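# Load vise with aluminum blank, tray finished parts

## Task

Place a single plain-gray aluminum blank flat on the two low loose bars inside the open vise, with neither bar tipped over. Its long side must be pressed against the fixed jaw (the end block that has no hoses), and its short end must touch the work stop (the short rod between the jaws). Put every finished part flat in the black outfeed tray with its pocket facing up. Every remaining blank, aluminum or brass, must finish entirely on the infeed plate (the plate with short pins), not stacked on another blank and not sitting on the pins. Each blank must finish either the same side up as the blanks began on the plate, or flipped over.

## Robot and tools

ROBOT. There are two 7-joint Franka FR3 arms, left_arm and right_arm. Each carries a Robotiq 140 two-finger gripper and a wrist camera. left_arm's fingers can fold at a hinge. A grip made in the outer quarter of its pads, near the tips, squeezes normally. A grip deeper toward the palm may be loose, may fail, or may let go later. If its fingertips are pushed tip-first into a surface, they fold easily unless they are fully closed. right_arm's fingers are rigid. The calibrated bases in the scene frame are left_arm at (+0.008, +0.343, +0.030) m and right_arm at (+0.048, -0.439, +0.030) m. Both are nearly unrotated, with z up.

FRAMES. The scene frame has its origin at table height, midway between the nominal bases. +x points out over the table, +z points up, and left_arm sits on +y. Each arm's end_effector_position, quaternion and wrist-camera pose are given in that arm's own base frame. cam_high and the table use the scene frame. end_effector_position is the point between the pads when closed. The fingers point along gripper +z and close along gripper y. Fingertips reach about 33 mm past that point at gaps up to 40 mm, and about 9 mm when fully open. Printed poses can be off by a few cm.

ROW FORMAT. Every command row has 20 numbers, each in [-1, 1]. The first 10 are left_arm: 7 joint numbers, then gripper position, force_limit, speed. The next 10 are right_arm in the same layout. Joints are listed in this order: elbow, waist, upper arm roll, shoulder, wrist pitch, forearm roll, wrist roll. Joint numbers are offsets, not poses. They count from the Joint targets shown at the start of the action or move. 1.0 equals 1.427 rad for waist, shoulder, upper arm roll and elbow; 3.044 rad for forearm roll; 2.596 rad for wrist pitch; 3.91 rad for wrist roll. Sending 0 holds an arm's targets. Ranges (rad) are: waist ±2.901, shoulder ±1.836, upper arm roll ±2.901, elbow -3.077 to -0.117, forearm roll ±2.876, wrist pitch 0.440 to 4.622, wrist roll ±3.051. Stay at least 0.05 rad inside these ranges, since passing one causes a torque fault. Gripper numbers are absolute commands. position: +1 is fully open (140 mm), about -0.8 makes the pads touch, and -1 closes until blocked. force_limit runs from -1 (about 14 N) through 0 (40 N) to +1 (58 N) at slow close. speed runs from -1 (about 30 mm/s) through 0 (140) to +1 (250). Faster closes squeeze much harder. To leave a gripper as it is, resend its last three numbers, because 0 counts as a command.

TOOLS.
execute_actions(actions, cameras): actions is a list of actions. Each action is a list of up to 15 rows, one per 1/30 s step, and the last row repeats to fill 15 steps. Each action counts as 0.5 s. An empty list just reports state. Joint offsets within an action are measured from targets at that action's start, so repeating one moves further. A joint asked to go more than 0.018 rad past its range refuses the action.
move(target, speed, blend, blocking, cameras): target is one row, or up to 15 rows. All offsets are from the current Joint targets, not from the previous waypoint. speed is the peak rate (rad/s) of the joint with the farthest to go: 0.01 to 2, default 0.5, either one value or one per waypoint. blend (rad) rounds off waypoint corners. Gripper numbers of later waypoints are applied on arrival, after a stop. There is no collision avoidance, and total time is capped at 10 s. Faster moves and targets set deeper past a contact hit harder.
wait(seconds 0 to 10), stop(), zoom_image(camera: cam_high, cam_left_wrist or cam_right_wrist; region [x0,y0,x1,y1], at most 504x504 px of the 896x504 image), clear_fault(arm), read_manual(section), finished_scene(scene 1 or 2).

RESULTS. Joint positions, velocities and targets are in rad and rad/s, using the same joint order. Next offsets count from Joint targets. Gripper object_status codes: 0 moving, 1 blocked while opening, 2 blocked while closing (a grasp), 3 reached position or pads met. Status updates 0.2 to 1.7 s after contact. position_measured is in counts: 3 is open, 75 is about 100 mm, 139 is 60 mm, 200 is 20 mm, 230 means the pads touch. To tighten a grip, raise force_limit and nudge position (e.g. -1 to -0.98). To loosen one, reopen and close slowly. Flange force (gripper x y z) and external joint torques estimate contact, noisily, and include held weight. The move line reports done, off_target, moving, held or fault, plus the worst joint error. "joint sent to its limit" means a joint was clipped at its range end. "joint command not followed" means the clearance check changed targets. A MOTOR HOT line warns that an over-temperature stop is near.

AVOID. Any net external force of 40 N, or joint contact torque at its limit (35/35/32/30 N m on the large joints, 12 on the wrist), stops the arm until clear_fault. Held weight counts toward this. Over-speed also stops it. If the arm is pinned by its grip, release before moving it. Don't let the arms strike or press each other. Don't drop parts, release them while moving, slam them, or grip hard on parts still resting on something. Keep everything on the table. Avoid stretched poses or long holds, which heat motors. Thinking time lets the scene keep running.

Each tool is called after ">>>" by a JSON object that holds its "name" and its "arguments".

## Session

>>> {"name": "execute_actions", "arguments": {"actions": []}}

Scene clock: 0.00 s.
left_arm: end_effector_position=(+0.2746, -0.1132, +0.3643) position_measured=3 object_status=3 end_effector_quat_wxyz=(+0.076, +0.784, -0.513, -0.341) | right_arm: end_effector_position=(+0.4580, +0.4983, +0.1243) position_measured=3 object_status=3 end_effector_quat_wxyz=(-0.143, +0.984, -0.098, +0.047)
Joint names: [elbow, waist, upper arm roll, shoulder, wrist pitch, forearm roll, wrist roll]
Joint positions: left_arm=[-1.879 -0.387 0.01 -0.113 1.052 -0.013 -0.793] | right_arm=[-2.044 0.792 0.011 0.291 2.612 0.198 -0.727]
Joint velocities: within noise
Joint torques (N m): no reading
External joint torques (N m): no reading
Flange force (N): no reading
Joint targets: left_arm=[-1.879 -0.387 0.010 -0.113 1.052 -0.013 -0.793] | right_arm=[-2.044 0.792 0.011 0.291 2.612 0.198 -0.727]
Tool commands: left_gripper/position=+1.0 left_gripper/force_limit=+1.0 left_gripper/speed=+1.0 right_gripper/position=+1.0 right_gripper/force_limit=+1.0 right_gripper/speed=+1.0
camera_calibration:
cam_left_wrist: T_world_to_cam=[[-0.751828, -0.46231, 0.470132, -0.0102087], [-0.0192608, 0.728107, 0.685192, -0.153849], [-0.659078, 0.506092, -0.556316, 0.583856], [0, 0, 0, 1]] pos_world=[0.374168, -0.188186, 0.435024]
cam_right_wrist: T_world_to_cam=[[-0.162425, -0.941056, -0.2967, 0.589701], [-0.96075, 0.0822969, 0.264928, 0.370218], [-0.224895, 0.328085, -0.917487, 0.189101], [0, 0, 0, 1]] pos_world=[0.493997, 0.462433, 0.25038]

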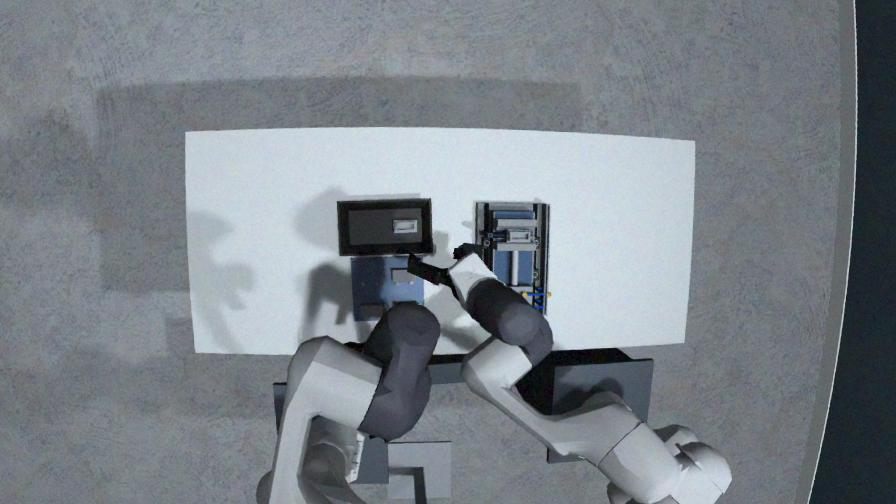

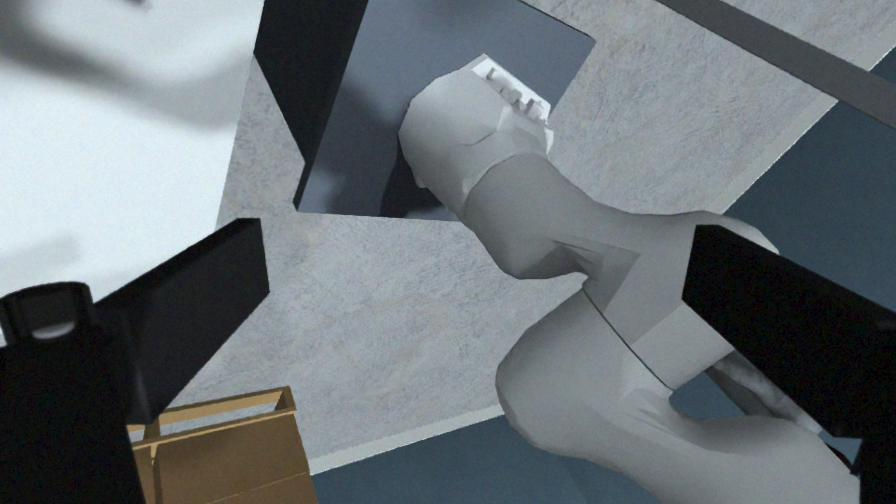

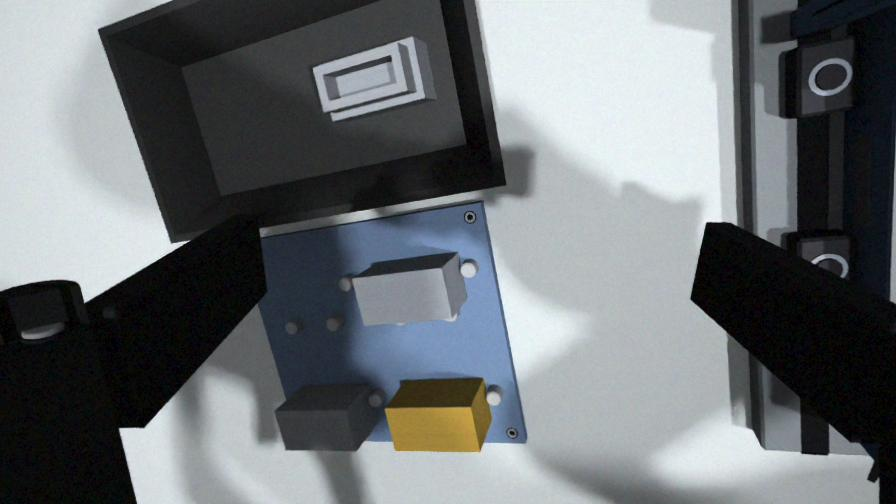

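>>> {"name": "zoom_image", "arguments": {"camera": "cam_high", "region": [460, 190, 570, 320]}}

>>> {"name": "zoom_image", "arguments": {"camera": "cam_high", "region": [325, 190, 465, 330]}}

>>> {"name": "zoom_image", "arguments": {"camera": "cam_right_wrist", "region": [230, 180, 550, 480]}}

Scaled by 3.877 from the camera's 896x504 image, which has a finer 1280x720 frame.

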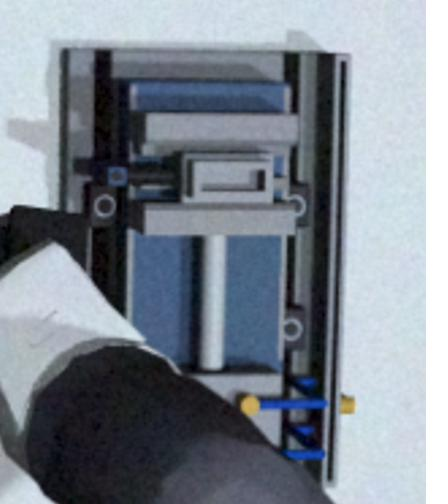

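Scaled by 3.600 from the camera's 896x504 image, which has a finer 1280x720 frame.

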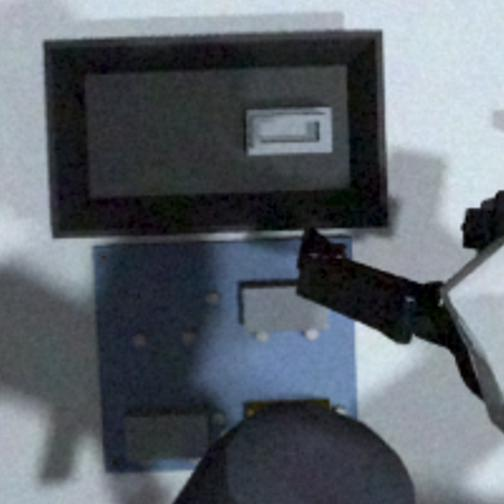

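Scaled by 1.575 from the camera's 896x504 image, which has a finer 1280x720 frame.

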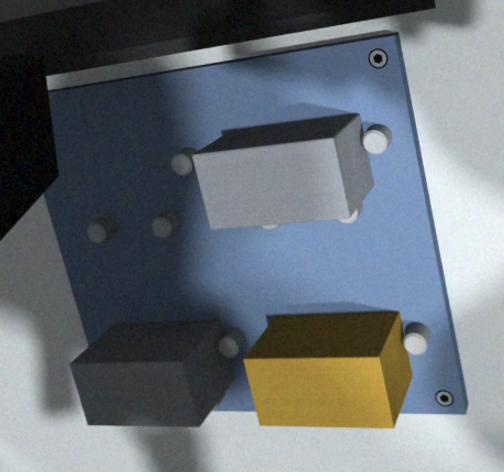

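>>> {"name": "move", "arguments": {"target": [-0.355291,0.620883,-0.007008,-0.124037,0.402542,0.004271,0.113811,1,1,1,0.063069,-0.175193,-0.007708,-0.084093,-0.187596,-0.065046,0.724552,1,1,1], "speed": 0.9}}

Scene clock: 30.60 s.
left_arm: end_effector_position=(+0.3956, +0.2142, +0.2190) position_measured=3 object_status=3 end_effector_quat_wxyz=(+0.002, +0.936, -0.352, +0.000) | right_arm: end_effector_position=(+0.5075, +0.3075, +0.1784) position_measured=3 object_status=3 end_effector_quat_wxyz=(+0.000, -0.006, +1.000, +0.001)
Joint names: [elbow, waist, upper arm roll, shoulder, wrist pitch, forearm roll, wrist roll]
Joint positions: left_arm=[-2.385 0.497 0.001 -0.288 2.095 -0.004 -0.352] | right_arm=[-1.956 0.543 0 0.173 2.13 0.003 2.101]
Joint velocities: left_arm=[within noise] | right_arm=[0 0 0.001 0 0.001 -0.001 0.004]
Joint torques (N m): left_arm=[23.89 0.96 0.3 -22.21 2.93 1.04 0.18] | right_arm=[25.51 -0.63 0.95 -37.38 2.15 0.4 0.15]
External joint torques (N m): left_arm=[-0.13 0.96 0.56 -0.42 0.34 0.4 0.18] | right_arm=[1.6 -0.58 0.83 0.26 -0.31 -0.35 0.15]
Flange force (N): left_arm=[-2.5 0.8 0.7] | right_arm=[-6.2 4.0 -2.5]
Joint targets: left_arm=[-2.386 0.499 0.000 -0.290 2.097 0.000 -0.348] | right_arm=[-1.954 0.542 0.000 0.172 2.125 0.001 2.106]
move: done
camera_calibration:
cam_left_wrist: T_world_to_cam=[[-0.659297, -0.751867, 0.00478019, 0.427834], [-0.707029, 0.622118, 0.336273, 0.0809156], [-0.255807, 0.218324, -0.941752, 0.403559], [0, 0, 0, 1]] pos_world=[0.442512, 0.183228, 0.350798]
cam_right_wrist: T_world_to_cam=[[-0.0295498, 0.999552, -0.00471193, -0.282069], [0.937685, 0.029353, 0.346246, -0.54255], [0.346229, 0.00581317, -0.938132, 0.125429], [0, 0, 0, 1]] pos_world=[0.456979, 0.297139, 0.304196]

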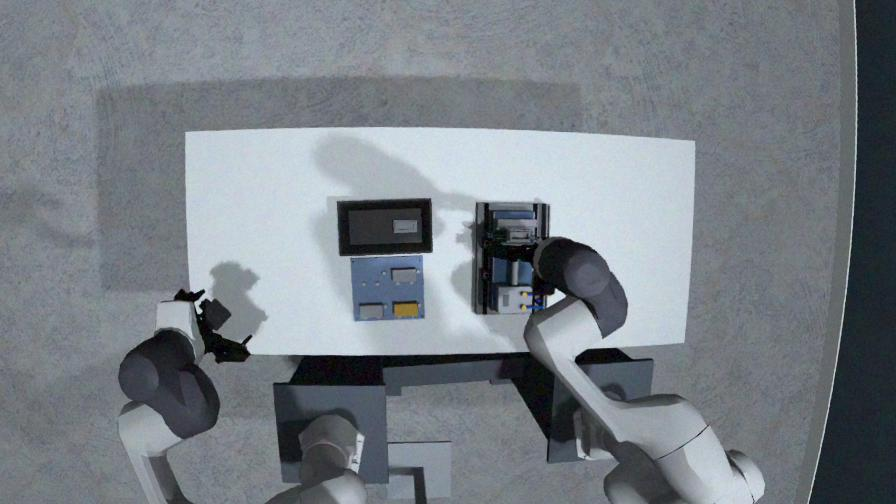

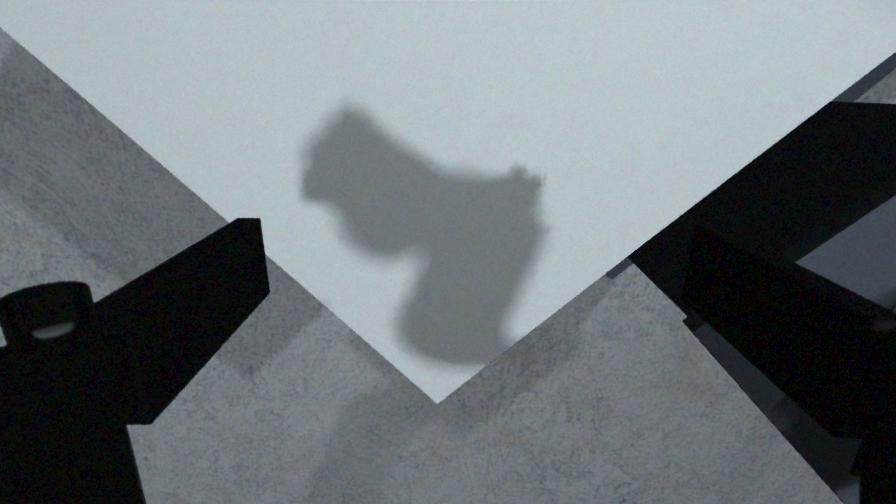

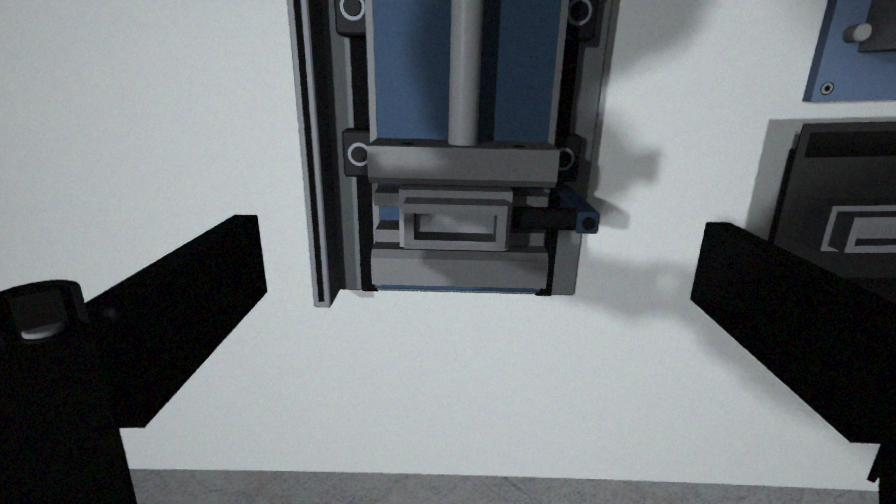

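>>> {"name": "zoom_image", "arguments": {"camera": "cam_right_wrist", "region": [340, 130, 620, 310]}}

>>> {"name": "zoom_image", "arguments": {"camera": "cam_high", "region": [325, 190, 465, 330]}}

Scaled by 1.800 from the camera's 896x504 image, which has a finer 1280x720 frame.

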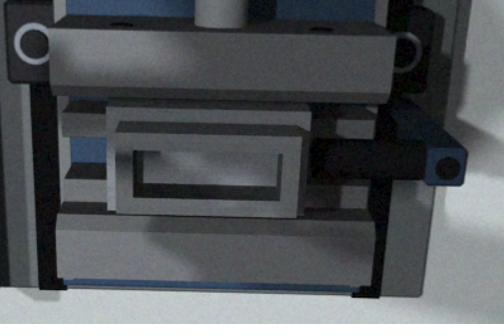

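Scaled by 3.600 from the camera's 896x504 image, which has a finer 1280x720 frame.

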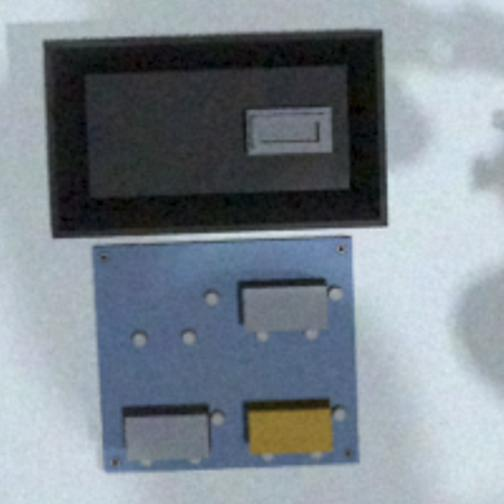

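>>> {"name": "zoom_image", "arguments": {"camera": "cam_right_wrist", "region": [360, 170, 460, 270]}}

>>> {"name": "zoom_image", "arguments": {"camera": "cam_right_wrist", "region": [470, 170, 570, 270]}}

Scaled by 5.040 from the camera's 896x504 image, which has a finer 1280x720 frame.

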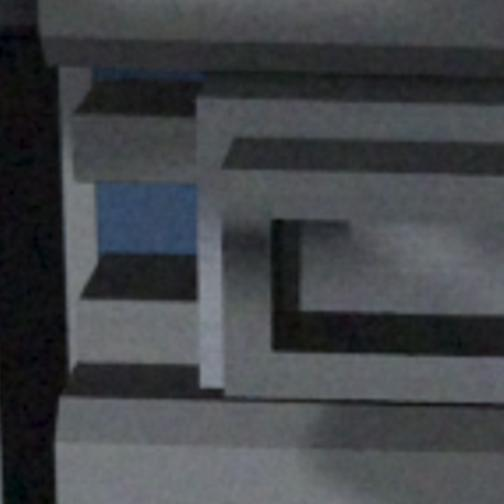

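Scaled by 5.040 from the camera's 896x504 image, which has a finer 1280x720 frame.

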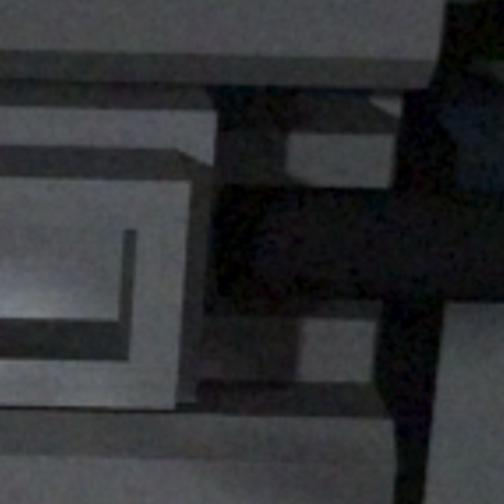

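>>> {"name": "move", "arguments": {"target": [0,0,0,0,0,0,0,1,1,1,0.210560,-0.042600,0,0.145826,-0.035391,-0.0002,-0.015550,1,1,1], "speed": 0.4, "cameras": ["cam_right_wrist"]}}

>>> {"name": "zoom_image", "arguments": {"camera": "cam_right_wrist", "region": [350, 10, 450, 110]}}

>>> {"name": "zoom_image", "arguments": {"camera": "cam_right_wrist", "region": [480, 10, 580, 110]}}

Scene clock: 73.97 s.
left_arm: end_effector_position=(+0.3956, +0.2142, +0.2189) position_measured=3 object_status=3 end_effector_quat_wxyz=(+0.002, +0.936, -0.352, +0.000) | right_arm: end_effector_position=(+0.5873, +0.3079, +0.1804) position_measured=3 object_status=3 end_effector_quat_wxyz=(+0.001, -0.001, +1.000, +0.002)
Joint names: [elbow, waist, upper arm roll, shoulder, wrist pitch, forearm roll, wrist roll]
Joint positions: left_arm=[-2.386 0.497 0.001 -0.288 2.095 -0.004 -0.351] | right_arm=[-1.656 0.482 0 0.378 2.038 0.002 2.05]
Joint velocities: left_arm=[within noise] | right_arm=[0.001 0 0 0 -0.001 0 -0.006]
Joint torques (N m): left_arm=[24.02 0.95 0.34 -22.09 2.86 1.01 0.13] | right_arm=[26.13 -0.39 1.16 -43.26 2.15 0.46 -0.37]
External joint torques (N m): left_arm=[-0.01 0.93 0.58 -0.41 0.27 0.35 0.13] | right_arm=[1.86 -0.3 0.88 1.16 -0.29 -0.31 -0.37]
Flange force (N): left_arm=[-2.2 0.5 0.3] | right_arm=[-11.9 5.7 -2.2]
Joint targets: left_arm=[-2.386 0.499 0.000 -0.290 2.097 0.000 -0.348] | right_arm=[-1.654 0.481 0.000 0.380 2.033 0.000 2.045]
move: done
camera_calibration:
cam_right_wrist: T_world_to_cam=[[-0.0189439, 0.999814, -0.00369163, -0.286587], [0.936793, 0.0190398, 0.349367, -0.614964], [0.349372, 0.00316007, -0.936979, 0.098428], [0, 0, 0, 1]] pos_world=[0.536277, 0.297931, 0.306015]
Images, in order (width x height): cam_right_wrist 896x504.

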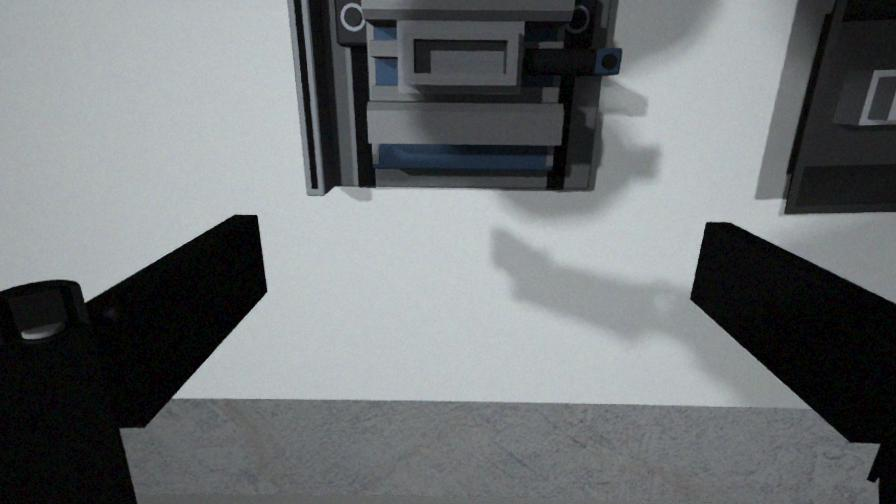

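Scaled by 5.040 from the camera's 896x504 image, which has a finer 1280x720 frame.

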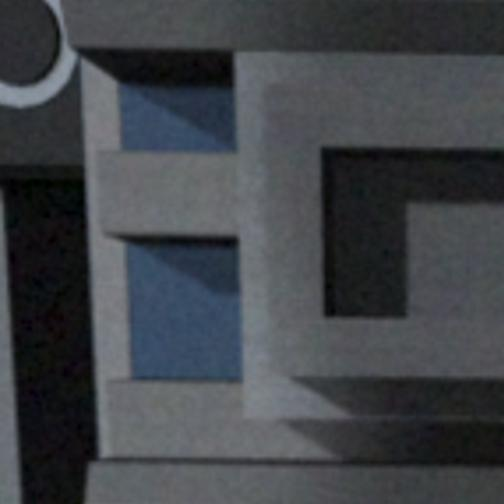

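Scaled by 5.040 from the camera's 896x504 image, which has a finer 1280x720 frame.

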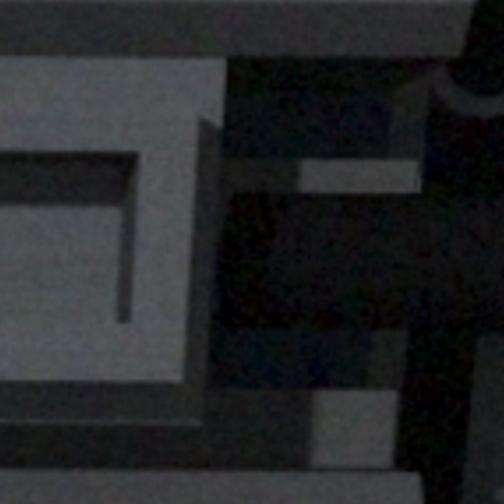

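>>> {"name": "move", "arguments": {"target": [0.873455,-0.833149,0,0.673064,-0.110539,0,0.311737,0.11,-0.05,-0.5,-0.513315,-0.477372,0,-0.469236,0.024615,0,0,0.11,-0.05,-0.5], "speed": 0.7, "cameras": ["cam_left_wrist", "cam_high"]}}

Scene clock: 193.67 s.
left_arm: end_effector_position=(+0.5707, -0.4742, +0.2000) position_measured=115 object_status=3 end_effector_quat_wxyz=(-0.001, -0.007, +1.000, -0.002) | right_arm: end_effector_position=(+0.4408, -0.0889, +0.2193) position_measured=115 object_status=3 end_effector_quat_wxyz=(-0.002, +0.333, +0.943, +0.001)
Joint names: [elbow, waist, upper arm roll, shoulder, wrist pitch, forearm roll, wrist roll]
Joint positions: left_arm=[-1.142 -0.69 -0.002 0.669 1.813 -0.003 0.866] | right_arm=[-2.385 -0.198 -0.002 -0.288 2.093 0.002 2.048]
Joint velocities: left_arm=[-0.001 0 0 0.001 -0.001 0.001 0.007] | right_arm=[within noise]
Joint torques (N m): left_arm=[25.07 0.51 1.16 -52.03 2.41 1.01 0.12] | right_arm=[25.15 -0.69 0.42 -21.81 2.63 0.5 -0.2]
External joint torques (N m): left_arm=[0.42 0.39 0.58 0.18 -0.07 0.28 0.12] | right_arm=[1.03 -0.66 0.71 -0.1 0.18 -0.25 -0.2]
Flange force (N): left_arm=[-3.9 -2.4 -1.1] | right_arm=[-2.5 1.1 -1.4]
Joint targets: left_arm=[-1.140 -0.690 0.000 0.670 1.810 0.000 0.871] | right_arm=[-2.386 -0.200 0.000 -0.290 2.097 0.000 2.045]
move: done
camera_calibration:
cam_left_wrist: T_world_to_cam=[[-0.0129822, 0.99991, -0.00351426, 0.489251], [0.941333, 0.0134068, 0.337211, -0.590185], [0.337228, 0.00106965, -0.941422, 0.139244], [0, 0, 0, 1]] pos_world=[0.514956, -0.481443, 0.331824]
Images, in order (width x height): cam_high 896x504, cam_left_wrist 896x504.

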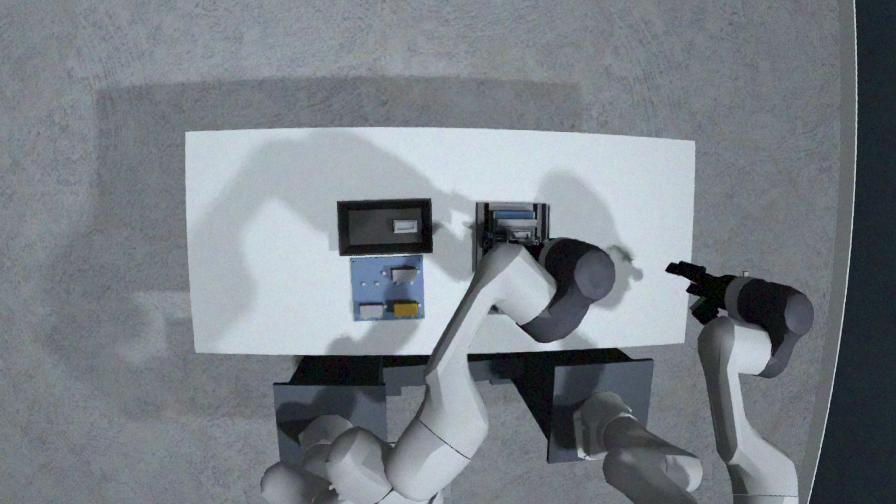

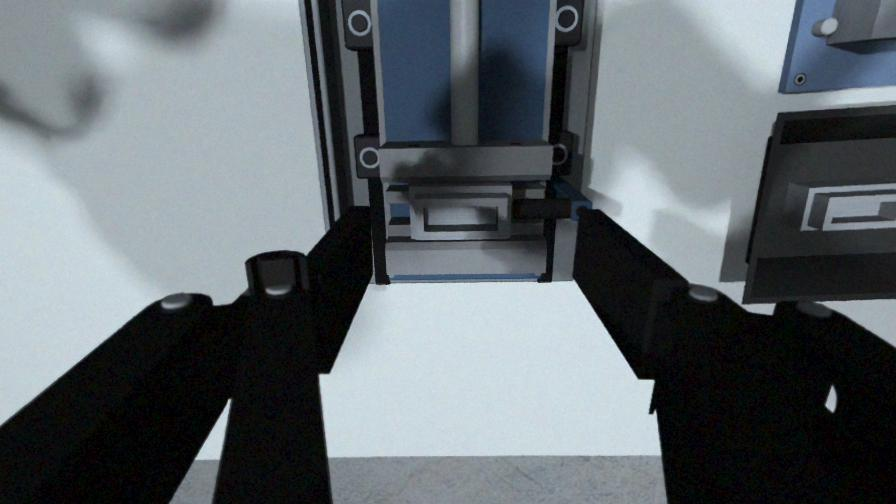

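>>> {"name": "execute_actions", "arguments": {"actions": [], "cameras": ["cam_left_wrist"]}}

>>> {"name": "zoom_image", "arguments": {"camera": "cam_left_wrist", "region": [380, 150, 640, 300]}}

Scene clock: 222.23 s.
left_arm: end_effector_position=(+0.5706, -0.4742, +0.2001) position_measured=115 object_status=3 end_effector_quat_wxyz=(-0.001, -0.006, +1.000, -0.002) | right_arm: end_effector_position=(+0.4408, -0.0889, +0.2193) position_measured=115 object_status=3 end_effector_quat_wxyz=(-0.002, +0.333, +0.943, +0.001)
Joint names: [elbow, waist, upper arm roll, shoulder, wrist pitch, forearm roll, wrist roll]
Joint positions: left_arm=[-1.141 -0.69 -0.002 0.669 1.813 -0.003 0.868] | right_arm=[-2.385 -0.198 -0.002 -0.288 2.093 0.002 2.048]
Joint velocities: within noise
Joint torques (N m): left_arm=[24.97 0.59 1.23 -52.14 2.46 1.01 0.1] | right_arm=[25.24 -0.73 0.49 -21.81 2.6 0.51 -0.26]
External joint torques (N m): left_arm=[0.35 0.55 0.7 0.01 -0.02 0.28 0.1] | right_arm=[1.22 -0.76 0.72 -0.17 0.17 -0.25 -0.26]
Flange force (N): left_arm=[-2.8 -1.2 -0.9] | right_arm=[-2.9 1.2 -1.8]
Joint targets: left_arm=[-1.140 -0.690 0.000 0.670 1.810 0.000 0.871] | right_arm=[-2.386 -0.200 0.000 -0.290 2.097 0.000 2.045]
Tool commands: left_gripper/position=+0.11 left_gripper/force_limit=-0.05 left_gripper/speed=-0.5 right_gripper/position=+0.11 right_gripper/force_limit=-0.05 right_gripper/speed=-0.5
camera_calibration:
cam_left_wrist: T_world_to_cam=[[-0.0110413, 0.999933, -0.00342377, 0.488109], [0.941383, 0.0115491, 0.337141, -0.591081], [0.337158, 0.00049938, -0.941448, 0.139094], [0, 0, 0, 1]] pos_world=[0.514927, -0.481319, 0.331898]
Images, in order (width x height): cam_left_wrist 896x504.

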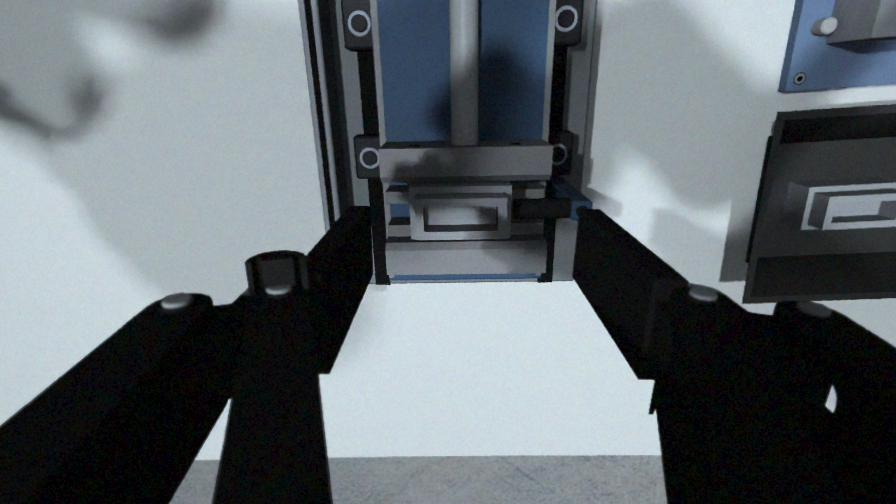

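Scaled by 1.938 from the camera's 896x504 image, which has a finer 1280x720 frame.

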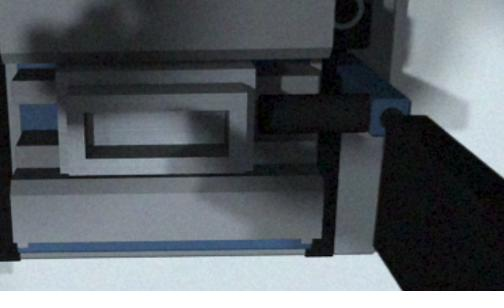

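>>> {"name": "zoom_image", "arguments": {"camera": "cam_left_wrist", "region": [400, 175, 530, 250]}}

Scaled by 3.877 from the camera's 896x504 image, which has a finer 1280x720 frame.

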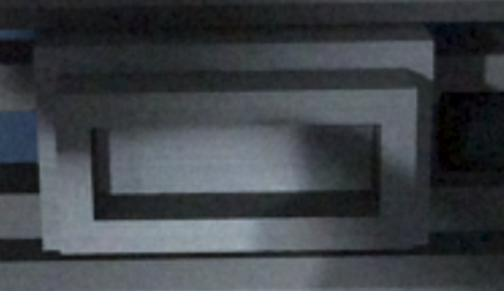

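>>> {"name": "execute_actions", "arguments": {"actions": [], "cameras": ["cam_high", "cam_left_wrist"]}}

>>> {"name": "zoom_image", "arguments": {"camera": "cam_high", "region": [420, 200, 680, 346]}}

>>> {"name": "zoom_image", "arguments": {"camera": "cam_left_wrist", "region": [300, 180, 660, 390]}}

Scene clock: 274.53 s.
left_arm: end_effector_position=(+0.5706, -0.4742, +0.2001) position_measured=115 object_status=3 end_effector_quat_wxyz=(-0.001, -0.006, +1.000, -0.002) | right_arm: end_effector_position=(+0.4408, -0.0890, +0.2193) position_measured=115 object_status=3 end_effector_quat_wxyz=(-0.002, +0.333, +0.943, +0.001)
Joint names: [elbow, waist, upper arm roll, shoulder, wrist pitch, forearm roll, wrist roll]
Joint positions: left_arm=[-1.141 -0.69 -0.002 0.669 1.812 -0.003 0.868] | right_arm=[-2.385 -0.198 -0.002 -0.289 2.093 0.002 2.048]
Joint velocities: within noise
Joint torques (N m): left_arm=[24.86 0.6 1.22 -52.08 2.46 1.01 0.11] | right_arm=[25.34 -0.72 0.54 -21.76 2.57 0.52 -0.25]
External joint torques (N m): left_arm=[0.13 0.69 0.77 0.27 -0.03 0.28 0.11] | right_arm=[1.4 -0.74 0.78 -0.21 0.14 -0.23 -0.25]
Flange force (N): left_arm=[-2.6 -0.8 -0.3] | right_arm=[-3.3 1.5 -2.2]
Joint targets: left_arm=[-1.140 -0.690 0.000 0.670 1.810 0.000 0.871] | right_arm=[-2.386 -0.200 0.000 -0.290 2.097 0.000 2.045]
Tool commands: left_gripper/position=+0.11 left_gripper/force_limit=-0.05 left_gripper/speed=-0.5 right_gripper/position=+0.11 right_gripper/force_limit=-0.05 right_gripper/speed=-0.5
camera_calibration:
cam_left_wrist: T_world_to_cam=[[-0.0109194, 0.999935, -0.00338476, 0.48802], [0.941393, 0.0114212, 0.337119, -0.591147], [0.337135, 0.000494735, -0.941456, 0.139138], [0, 0, 0, 1]] pos_world=[0.514922, -0.481306, 0.331931]
Images, in order (width x height): cam_high 896x504, cam_left_wrist 896x504.

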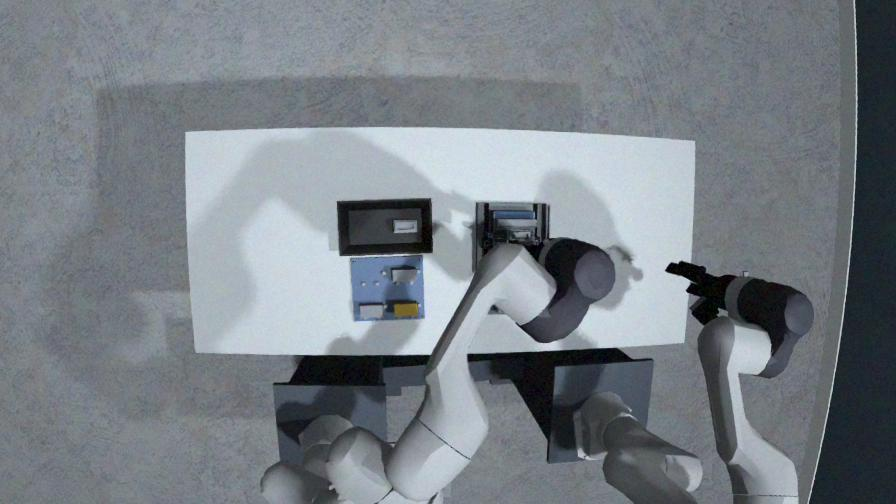

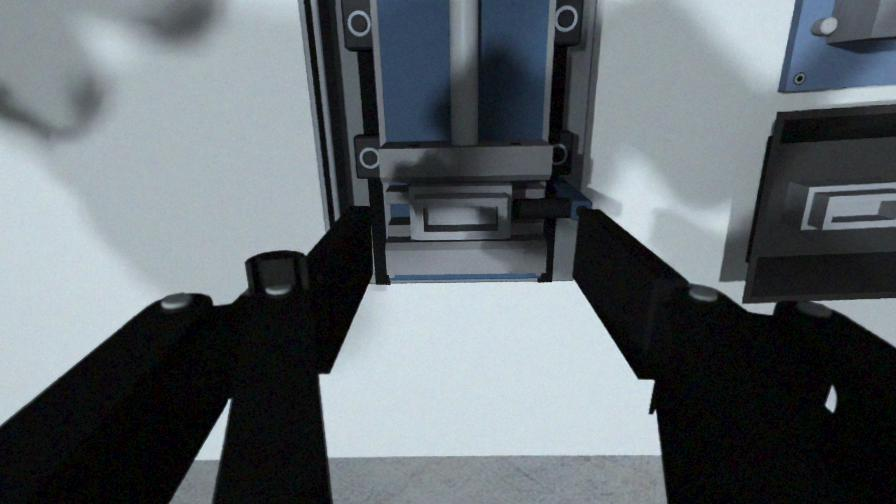

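Scaled by 1.938 from the camera's 896x504 image, which has a finer 1280x720 frame.

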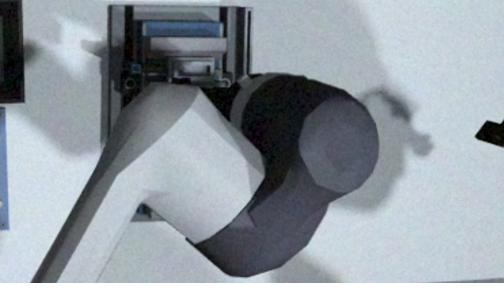

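Scaled by 1.400 from the camera's 896x504 image, which has a finer 1280x720 frame.

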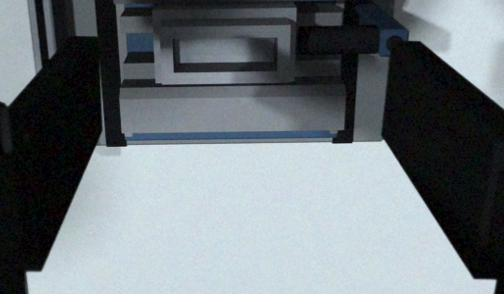

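>>> {"name": "move", "arguments": {"target": [0.032113, 0.007514, 0, 0.061411, 0.016105, 0, 0.000696, 0.11, -0.05, -0.5, 0, 0, 0, 0, 0, 0, 0, 0.11, -0.05, -0.5], "speed": 0.15, "cameras": ["cam_left_wrist"]}}

>>> {"name": "zoom_image", "arguments": {"camera": "cam_left_wrist", "region": [340, 170, 620, 330]}}

Scene clock: 307.20 s.
left_arm: end_effector_position=(+0.5859, -0.4769, +0.1592) position_measured=115 object_status=3 end_effector_quat_wxyz=(-0.003, -0.010, +1.000, +0.000) | right_arm: end_effector_position=(+0.4408, -0.0890, +0.2193) position_measured=115 object_status=3 end_effector_quat_wxyz=(-0.002, +0.333, +0.943, +0.001)
Joint names: [elbow, waist, upper arm roll, shoulder, wrist pitch, forearm roll, wrist roll]
Joint positions: left_arm=[-1.096 -0.68 -0.002 0.757 1.849 -0.003 0.87] | right_arm=[-2.385 -0.198 -0.002 -0.289 2.093 0.002 2.048]
Joint velocities: left_arm=[0 0.001 0.001 0 0.003 0.001 0.001] | right_arm=[within noise]
Joint torques (N m): left_arm=[25.3 0.85 1.22 -53.93 2.82 0.98 0.1] | right_arm=[25.33 -0.72 0.48 -21.7 2.57 0.52 -0.23]
External joint torques (N m): left_arm=[0.75 0.72 0.59 0 0.37 0.27 0.1] | right_arm=[1.31 -0.74 0.72 -0.09 0.13 -0.23 -0.24]
Flange force (N): left_arm=[-4.7 -2.6 -0.6] | right_arm=[-3.4 1.5 -2.0]
Joint targets: left_arm=[-1.094 -0.679 0.000 0.757 1.852 0.000 0.874] | right_arm=[-2.386 -0.200 0.000 -0.290 2.097 0.000 2.045]
move: done
camera_calibration:
cam_left_wrist: T_world_to_cam=[[-0.0190029, 0.999819, 0.000459602, 0.494849], [0.942851, 0.0177672, 0.332741, -0.588797], [0.332673, 0.00675638, -0.943018, 0.10135], [0, 0, 0, 1]] pos_world=[0.530835, -0.484983, 0.291264]
Images, in order (width x height): cam_left_wrist 896x504.

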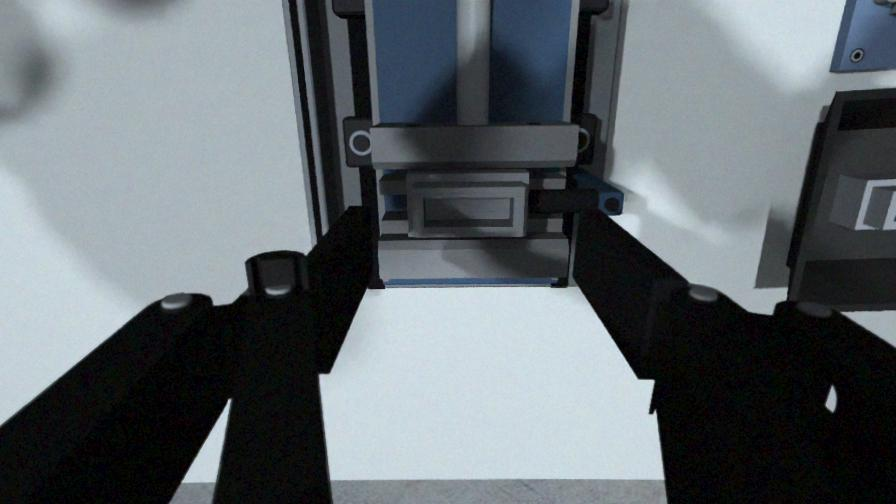

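Scaled by 1.800 from the camera's 896x504 image, which has a finer 1280x720 frame.

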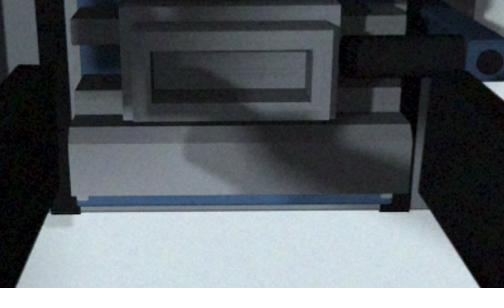

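>>> {"name": "zoom_image", "arguments": {"camera": "cam_left_wrist", "region": [400, 165, 540, 245]}}

Scaled by 3.600 from the camera's 896x504 image, which has a finer 1280x720 frame.

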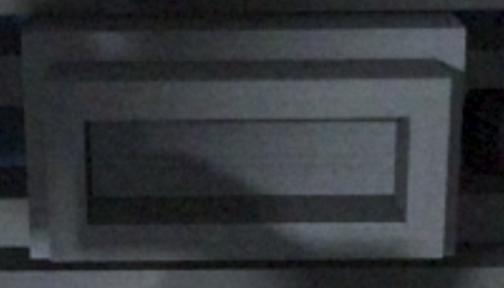

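>>> {"name": "move", "arguments": {"target": [-0.050148, -0.000383, 0, 0.02816, 0.043045, 0, -0.000651, 0.11, -0.05, -0.5, 0, 0, 0, 0, 0, 0, 0, 0.11, -0.05, -0.5], "speed": 0.12, "cameras": ["cam_left_wrist"]}}

>>> {"name": "zoom_image", "arguments": {"camera": "cam_left_wrist", "region": [320, 120, 640, 300]}}

Scene clock: 334.30 s.
left_arm: end_effector_position=(+0.5874, -0.4781, +0.1054) position_measured=115 object_status=3 end_effector_quat_wxyz=(-0.002, -0.010, +1.000, -0.001) | right_arm: end_effector_position=(+0.4408, -0.0890, +0.2193) position_measured=115 object_status=3 end_effector_quat_wxyz=(-0.002, +0.333, +0.943, +0.001)
Joint names: [elbow, waist, upper arm roll, shoulder, wrist pitch, forearm roll, wrist roll]
Joint positions: left_arm=[-1.165 -0.68 -0.002 0.798 1.961 -0.003 0.871] | right_arm=[-2.385 -0.199 -0.002 -0.289 2.093 0.002 2.048]
Joint velocities: left_arm=[0 0 0.001 0.002 0.004 0.001 0.001] | right_arm=[within noise]
Joint torques (N m): left_arm=[24.43 0.63 1.24 -54.55 2.75 0.97 -0.02] | right_arm=[25.36 -0.69 0.45 -21.59 2.58 0.54 -0.27]
External joint torques (N m): left_arm=[-0.16 0.72 0.72 0.3 0.27 0.28 -0.02] | right_arm=[1.25 -0.66 0.74 0.19 0.13 -0.22 -0.27]
Flange force (N): left_arm=[0.0 1.2 1.0] | right_arm=[-4.0 1.8 -1.6]
Joint targets: left_arm=[-1.166 -0.679 0.000 0.798 1.964 0.000 0.871] | right_arm=[-2.386 -0.200 0.000 -0.290 2.097 0.000 2.045]
move: done
camera_calibration:
cam_left_wrist: T_world_to_cam=[[-0.0189279, 0.999821, -0.000718867, 0.496182], [0.942333, 0.0180799, 0.334189, -0.57201], [0.334142, 0.00564809, -0.942506, 0.0486319], [0, 0, 0, 1]] pos_world=[0.532165, -0.486026, 0.237352]
Images, in order (width x height): cam_left_wrist 896x504.

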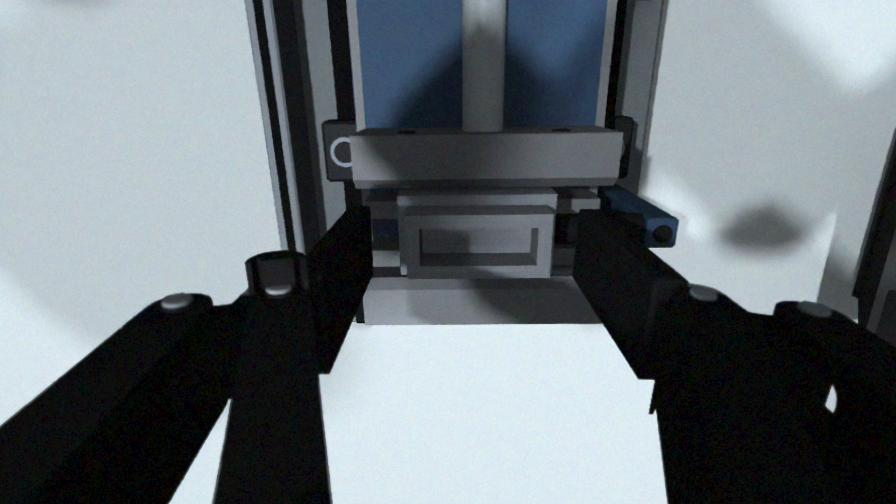

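Scaled by 1.575 from the camera's 896x504 image, which has a finer 1280x720 frame.

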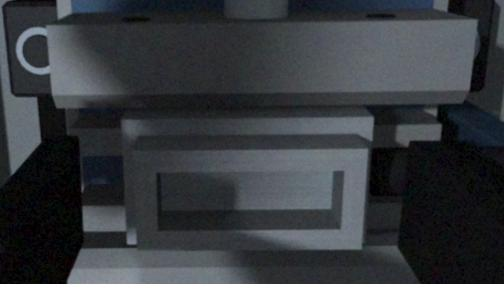

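>>> {"name": "move", "arguments": {"target": [[0, 0.001, 0, 0, 0, 0, 0, 0.11, -0.05, -0.5, 0, 0, 0, 0, 0, 0, 0, 0.11, -0.05, -0.5], [0, 0.001, 0, 0, 0, 0, 0, -1, -0.05, -1, 0, 0, 0, 0, 0, 0, 0, 0.11, -0.05, -0.5]], "speed": 0.1, "cameras": ["cam_left_wrist"]}}

>>> {"name": "zoom_image", "arguments": {"camera": "cam_left_wrist", "region": [320, 120, 640, 300]}}

Scene clock: 347.00 s.
left_arm: end_effector_position=(+0.5883, -0.4776, +0.1055) position_measured=153 object_status=0 end_effector_quat_wxyz=(-0.002, -0.010, +1.000, -0.001) | right_arm: end_effector_position=(+0.4408, -0.0890, +0.2192) position_measured=115 object_status=3 end_effector_quat_wxyz=(-0.002, +0.333, +0.943, +0.001)
Joint names: [elbow, waist, upper arm roll, shoulder, wrist pitch, forearm roll, wrist roll]
Joint positions: left_arm=[-1.165 -0.679 -0.002 0.798 1.962 -0.003 0.871] | right_arm=[-2.385 -0.199 -0.002 -0.289 2.093 0.002 2.048]
Joint velocities: within noise
Joint torques (N m): left_arm=[23.81 0.72 1.2 -53.29 2.74 0.94 -0.02] | right_arm=[25.46 -0.72 0.47 -21.66 2.54 0.53 -0.25]
External joint torques (N m): left_arm=[-0.74 0.75 0.63 1.5 0.25 0.25 -0.02] | right_arm=[1.31 -0.73 0.72 0.11 0.08 -0.23 -0.25]
Flange force (N): left_arm=[-0.7 0.6 2.6] | right_arm=[-3.9 1.7 -1.9]
Joint targets: left_arm=[-1.166 -0.678 0.000 0.798 1.964 0.000 0.871] | right_arm=[-2.386 -0.200 0.000 -0.290 2.097 0.000 2.045]
move: done
camera_calibration:
cam_left_wrist: T_world_to_cam=[[-0.0200138, 0.999799, -0.0014053, 0.496452], [0.941963, 0.0193271, 0.335159, -0.57216], [0.335119, 0.00538406, -0.94216, 0.0477521], [0, 0, 0, 1]] pos_world=[0.532886, -0.485551, 0.237452]
Images, in order (width x height): cam_left_wrist 896x504.

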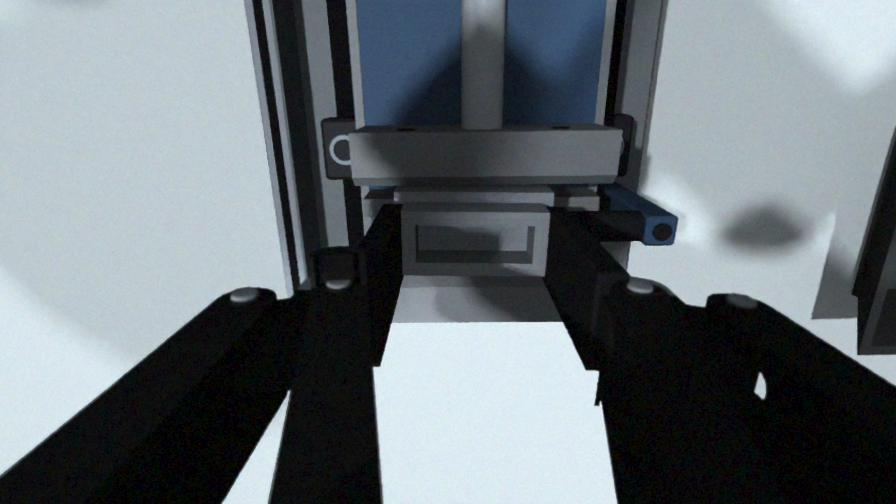

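Scaled by 1.575 from the camera's 896x504 image, which has a finer 1280x720 frame.

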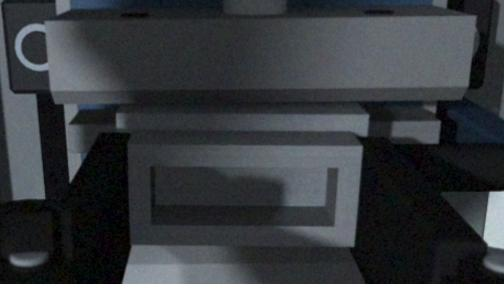

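>>> {"name": "execute_actions", "arguments": {"actions": [], "cameras": []}}

Scene clock: 349.07 s.
left_arm: end_effector_position=(+0.5883, -0.4776, +0.1055) position_measured=153 object_status=2 end_effector_quat_wxyz=(-0.002, -0.010, +1.000, -0.001) | right_arm: end_effector_position=(+0.4408, -0.0890, +0.2192) position_measured=115 object_status=3 end_effector_quat_wxyz=(-0.002, +0.333, +0.943, +0.001)
Joint names: [elbow, waist, upper arm roll, shoulder, wrist pitch, forearm roll, wrist roll]
Joint positions: left_arm=[-1.165 -0.679 -0.002 0.798 1.962 -0.003 0.871] | right_arm=[-2.385 -0.199 -0.002 -0.289 2.093 0.002 2.048]
Joint velocities: within noise
Joint torques (N m): left_arm=[23.95 0.73 1.17 -53.31 2.75 0.95 -0.03] | right_arm=[25.48 -0.74 0.46 -21.73 2.56 0.54 -0.26]
External joint torques (N m): left_arm=[-0.47 0.65 0.53 1.23 0.28 0.25 -0.03] | right_arm=[1.46 -0.79 0.67 -0.09 0.12 -0.22 -0.26]
Flange force (N): left_arm=[-1.3 0.0 2.1] | right_arm=[-3.9 1.5 -2.3]
Joint targets: left_arm=[-1.166 -0.678 0.000 0.798 1.964 0.000 0.871] | right_arm=[-2.386 -0.200 0.000 -0.290 2.097 0.000 2.045]
Tool commands: left_gripper/position=-1.0 left_gripper/force_limit=-0.05 left_gripper/speed=-1.0 right_gripper/position=+0.11 right_gripper/force_limit=-0.05 right_gripper/speed=-0.5
No camera images: "cameras" was empty.

>>> {"name": "move", "arguments": {"target": [[0.02215, 0, 0, -0.013109, -0.019381, 0, 0, -1, -0.05, -1, 0, 0, 0, 0, 0, 0, 0, 0.11, -0.05, -0.5], [0.105807, 0, 0, -0.026934, -0.072967, 0, 0, -1, -0.05, -1, 0, 0, 0, 0, 0, 0, 0, 0.11, -0.05, -0.5], [-0.595637, 0.357458, 0, -0.401021, 0.106979, 0, 0.126731, -1, -0.05, -1, 0, 0, 0, 0, 0, 0, 0, 0.11, -0.05, -0.5]], "speed": [0.08, 0.25, 0.5], "blend": [0.02, 0.06, 0], "cameras": ["cam_left_wrist", "cam_high"]}}

>>> {"name": "zoom_image", "arguments": {"camera": "cam_left_wrist", "region": [250, 120, 700, 400]}}

Scene clock: 382.00 s.
left_arm: end_effector_position=(+0.5811, -0.0989, +0.1276) position_measured=153 object_status=2 end_effector_quat_wxyz=(-0.004, -0.022, +1.000, +0.000) | right_arm: end_effector_position=(+0.4408, -0.0890, +0.2192) position_measured=115 object_status=3 end_effector_quat_wxyz=(-0.002, +0.333, +0.943, +0.001)
Joint names: [elbow, waist, upper arm roll, shoulder, wrist pitch, forearm roll, wrist roll]
Joint positions: left_arm=[-2.016 -0.169 0.001 0.229 2.238 -0.003 1.362] | right_arm=[-2.385 -0.199 -0.002 -0.289 2.094 0.002 2.048]
Joint velocities: left_arm=[-0.001 -0.001 0.001 -0.001 0.001 0.001 0.006] | right_arm=[within noise]
Joint torques (N m): left_arm=[23.15 0.55 0.64 -39.44 2.87 0.85 0.12] | right_arm=[25.43 -0.63 0.46 -21.63 2.53 0.55 -0.18]
External joint torques (N m): left_arm=[0.3 0.58 0.46 -1.15 0.44 0.23 0.12] | right_arm=[1.44 -0.58 0.79 -0.03 0.1 -0.2 -0.18]
Flange force (N): left_arm=[2.2 1.6 -0.9] | right_arm=[-3.7 2.0 -2.2]
Joint targets: left_arm=[-2.016 -0.168 0.000 0.226 2.242 0.000 1.367] | right_arm=[-2.386 -0.200 0.000 -0.290 2.097 0.000 2.045]
move: done; blend cut to 0 rad at target 1
camera_calibration:
cam_left_wrist: T_world_to_cam=[[-0.0427275, 0.999087, 0.0001671, 0.130595], [0.942473, 0.0402508, 0.331851, -0.577972], [0.331541, 0.0143367, -0.943332, 0.0720446], [0, 0, 0, 1]] pos_world=[0.526417, -0.108245, 0.259741]
Images, in order (width x height): cam_high 896x504, cam_left_wrist 896x504.

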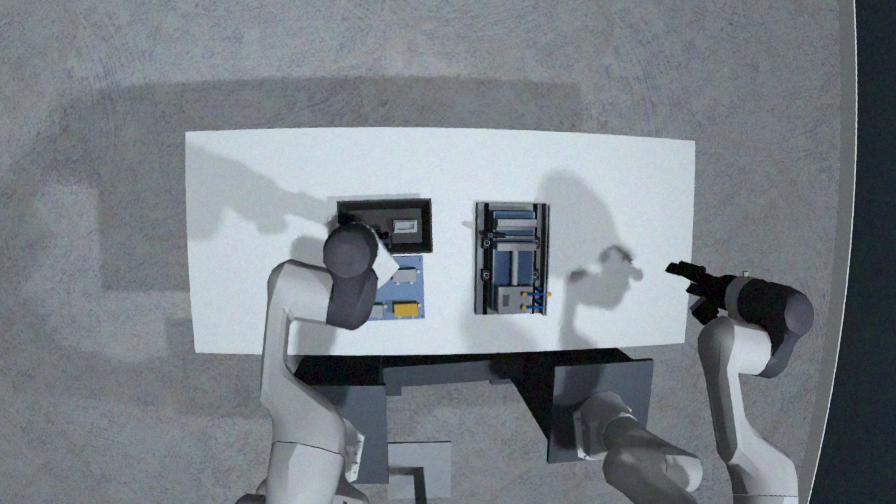

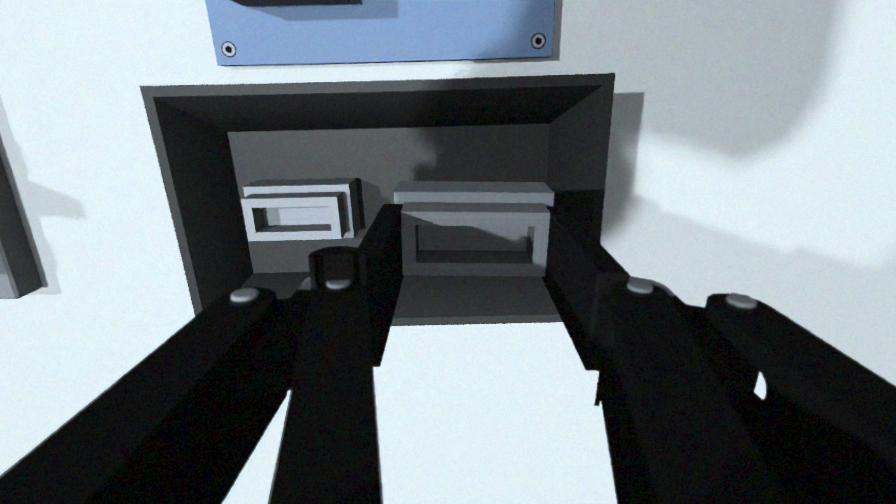

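Scaled by 1.120 from the camera's 896x504 image, which has a finer 1280x720 frame.

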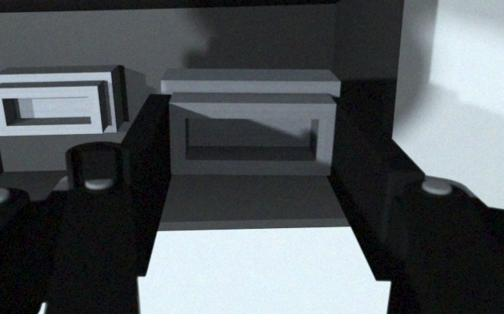

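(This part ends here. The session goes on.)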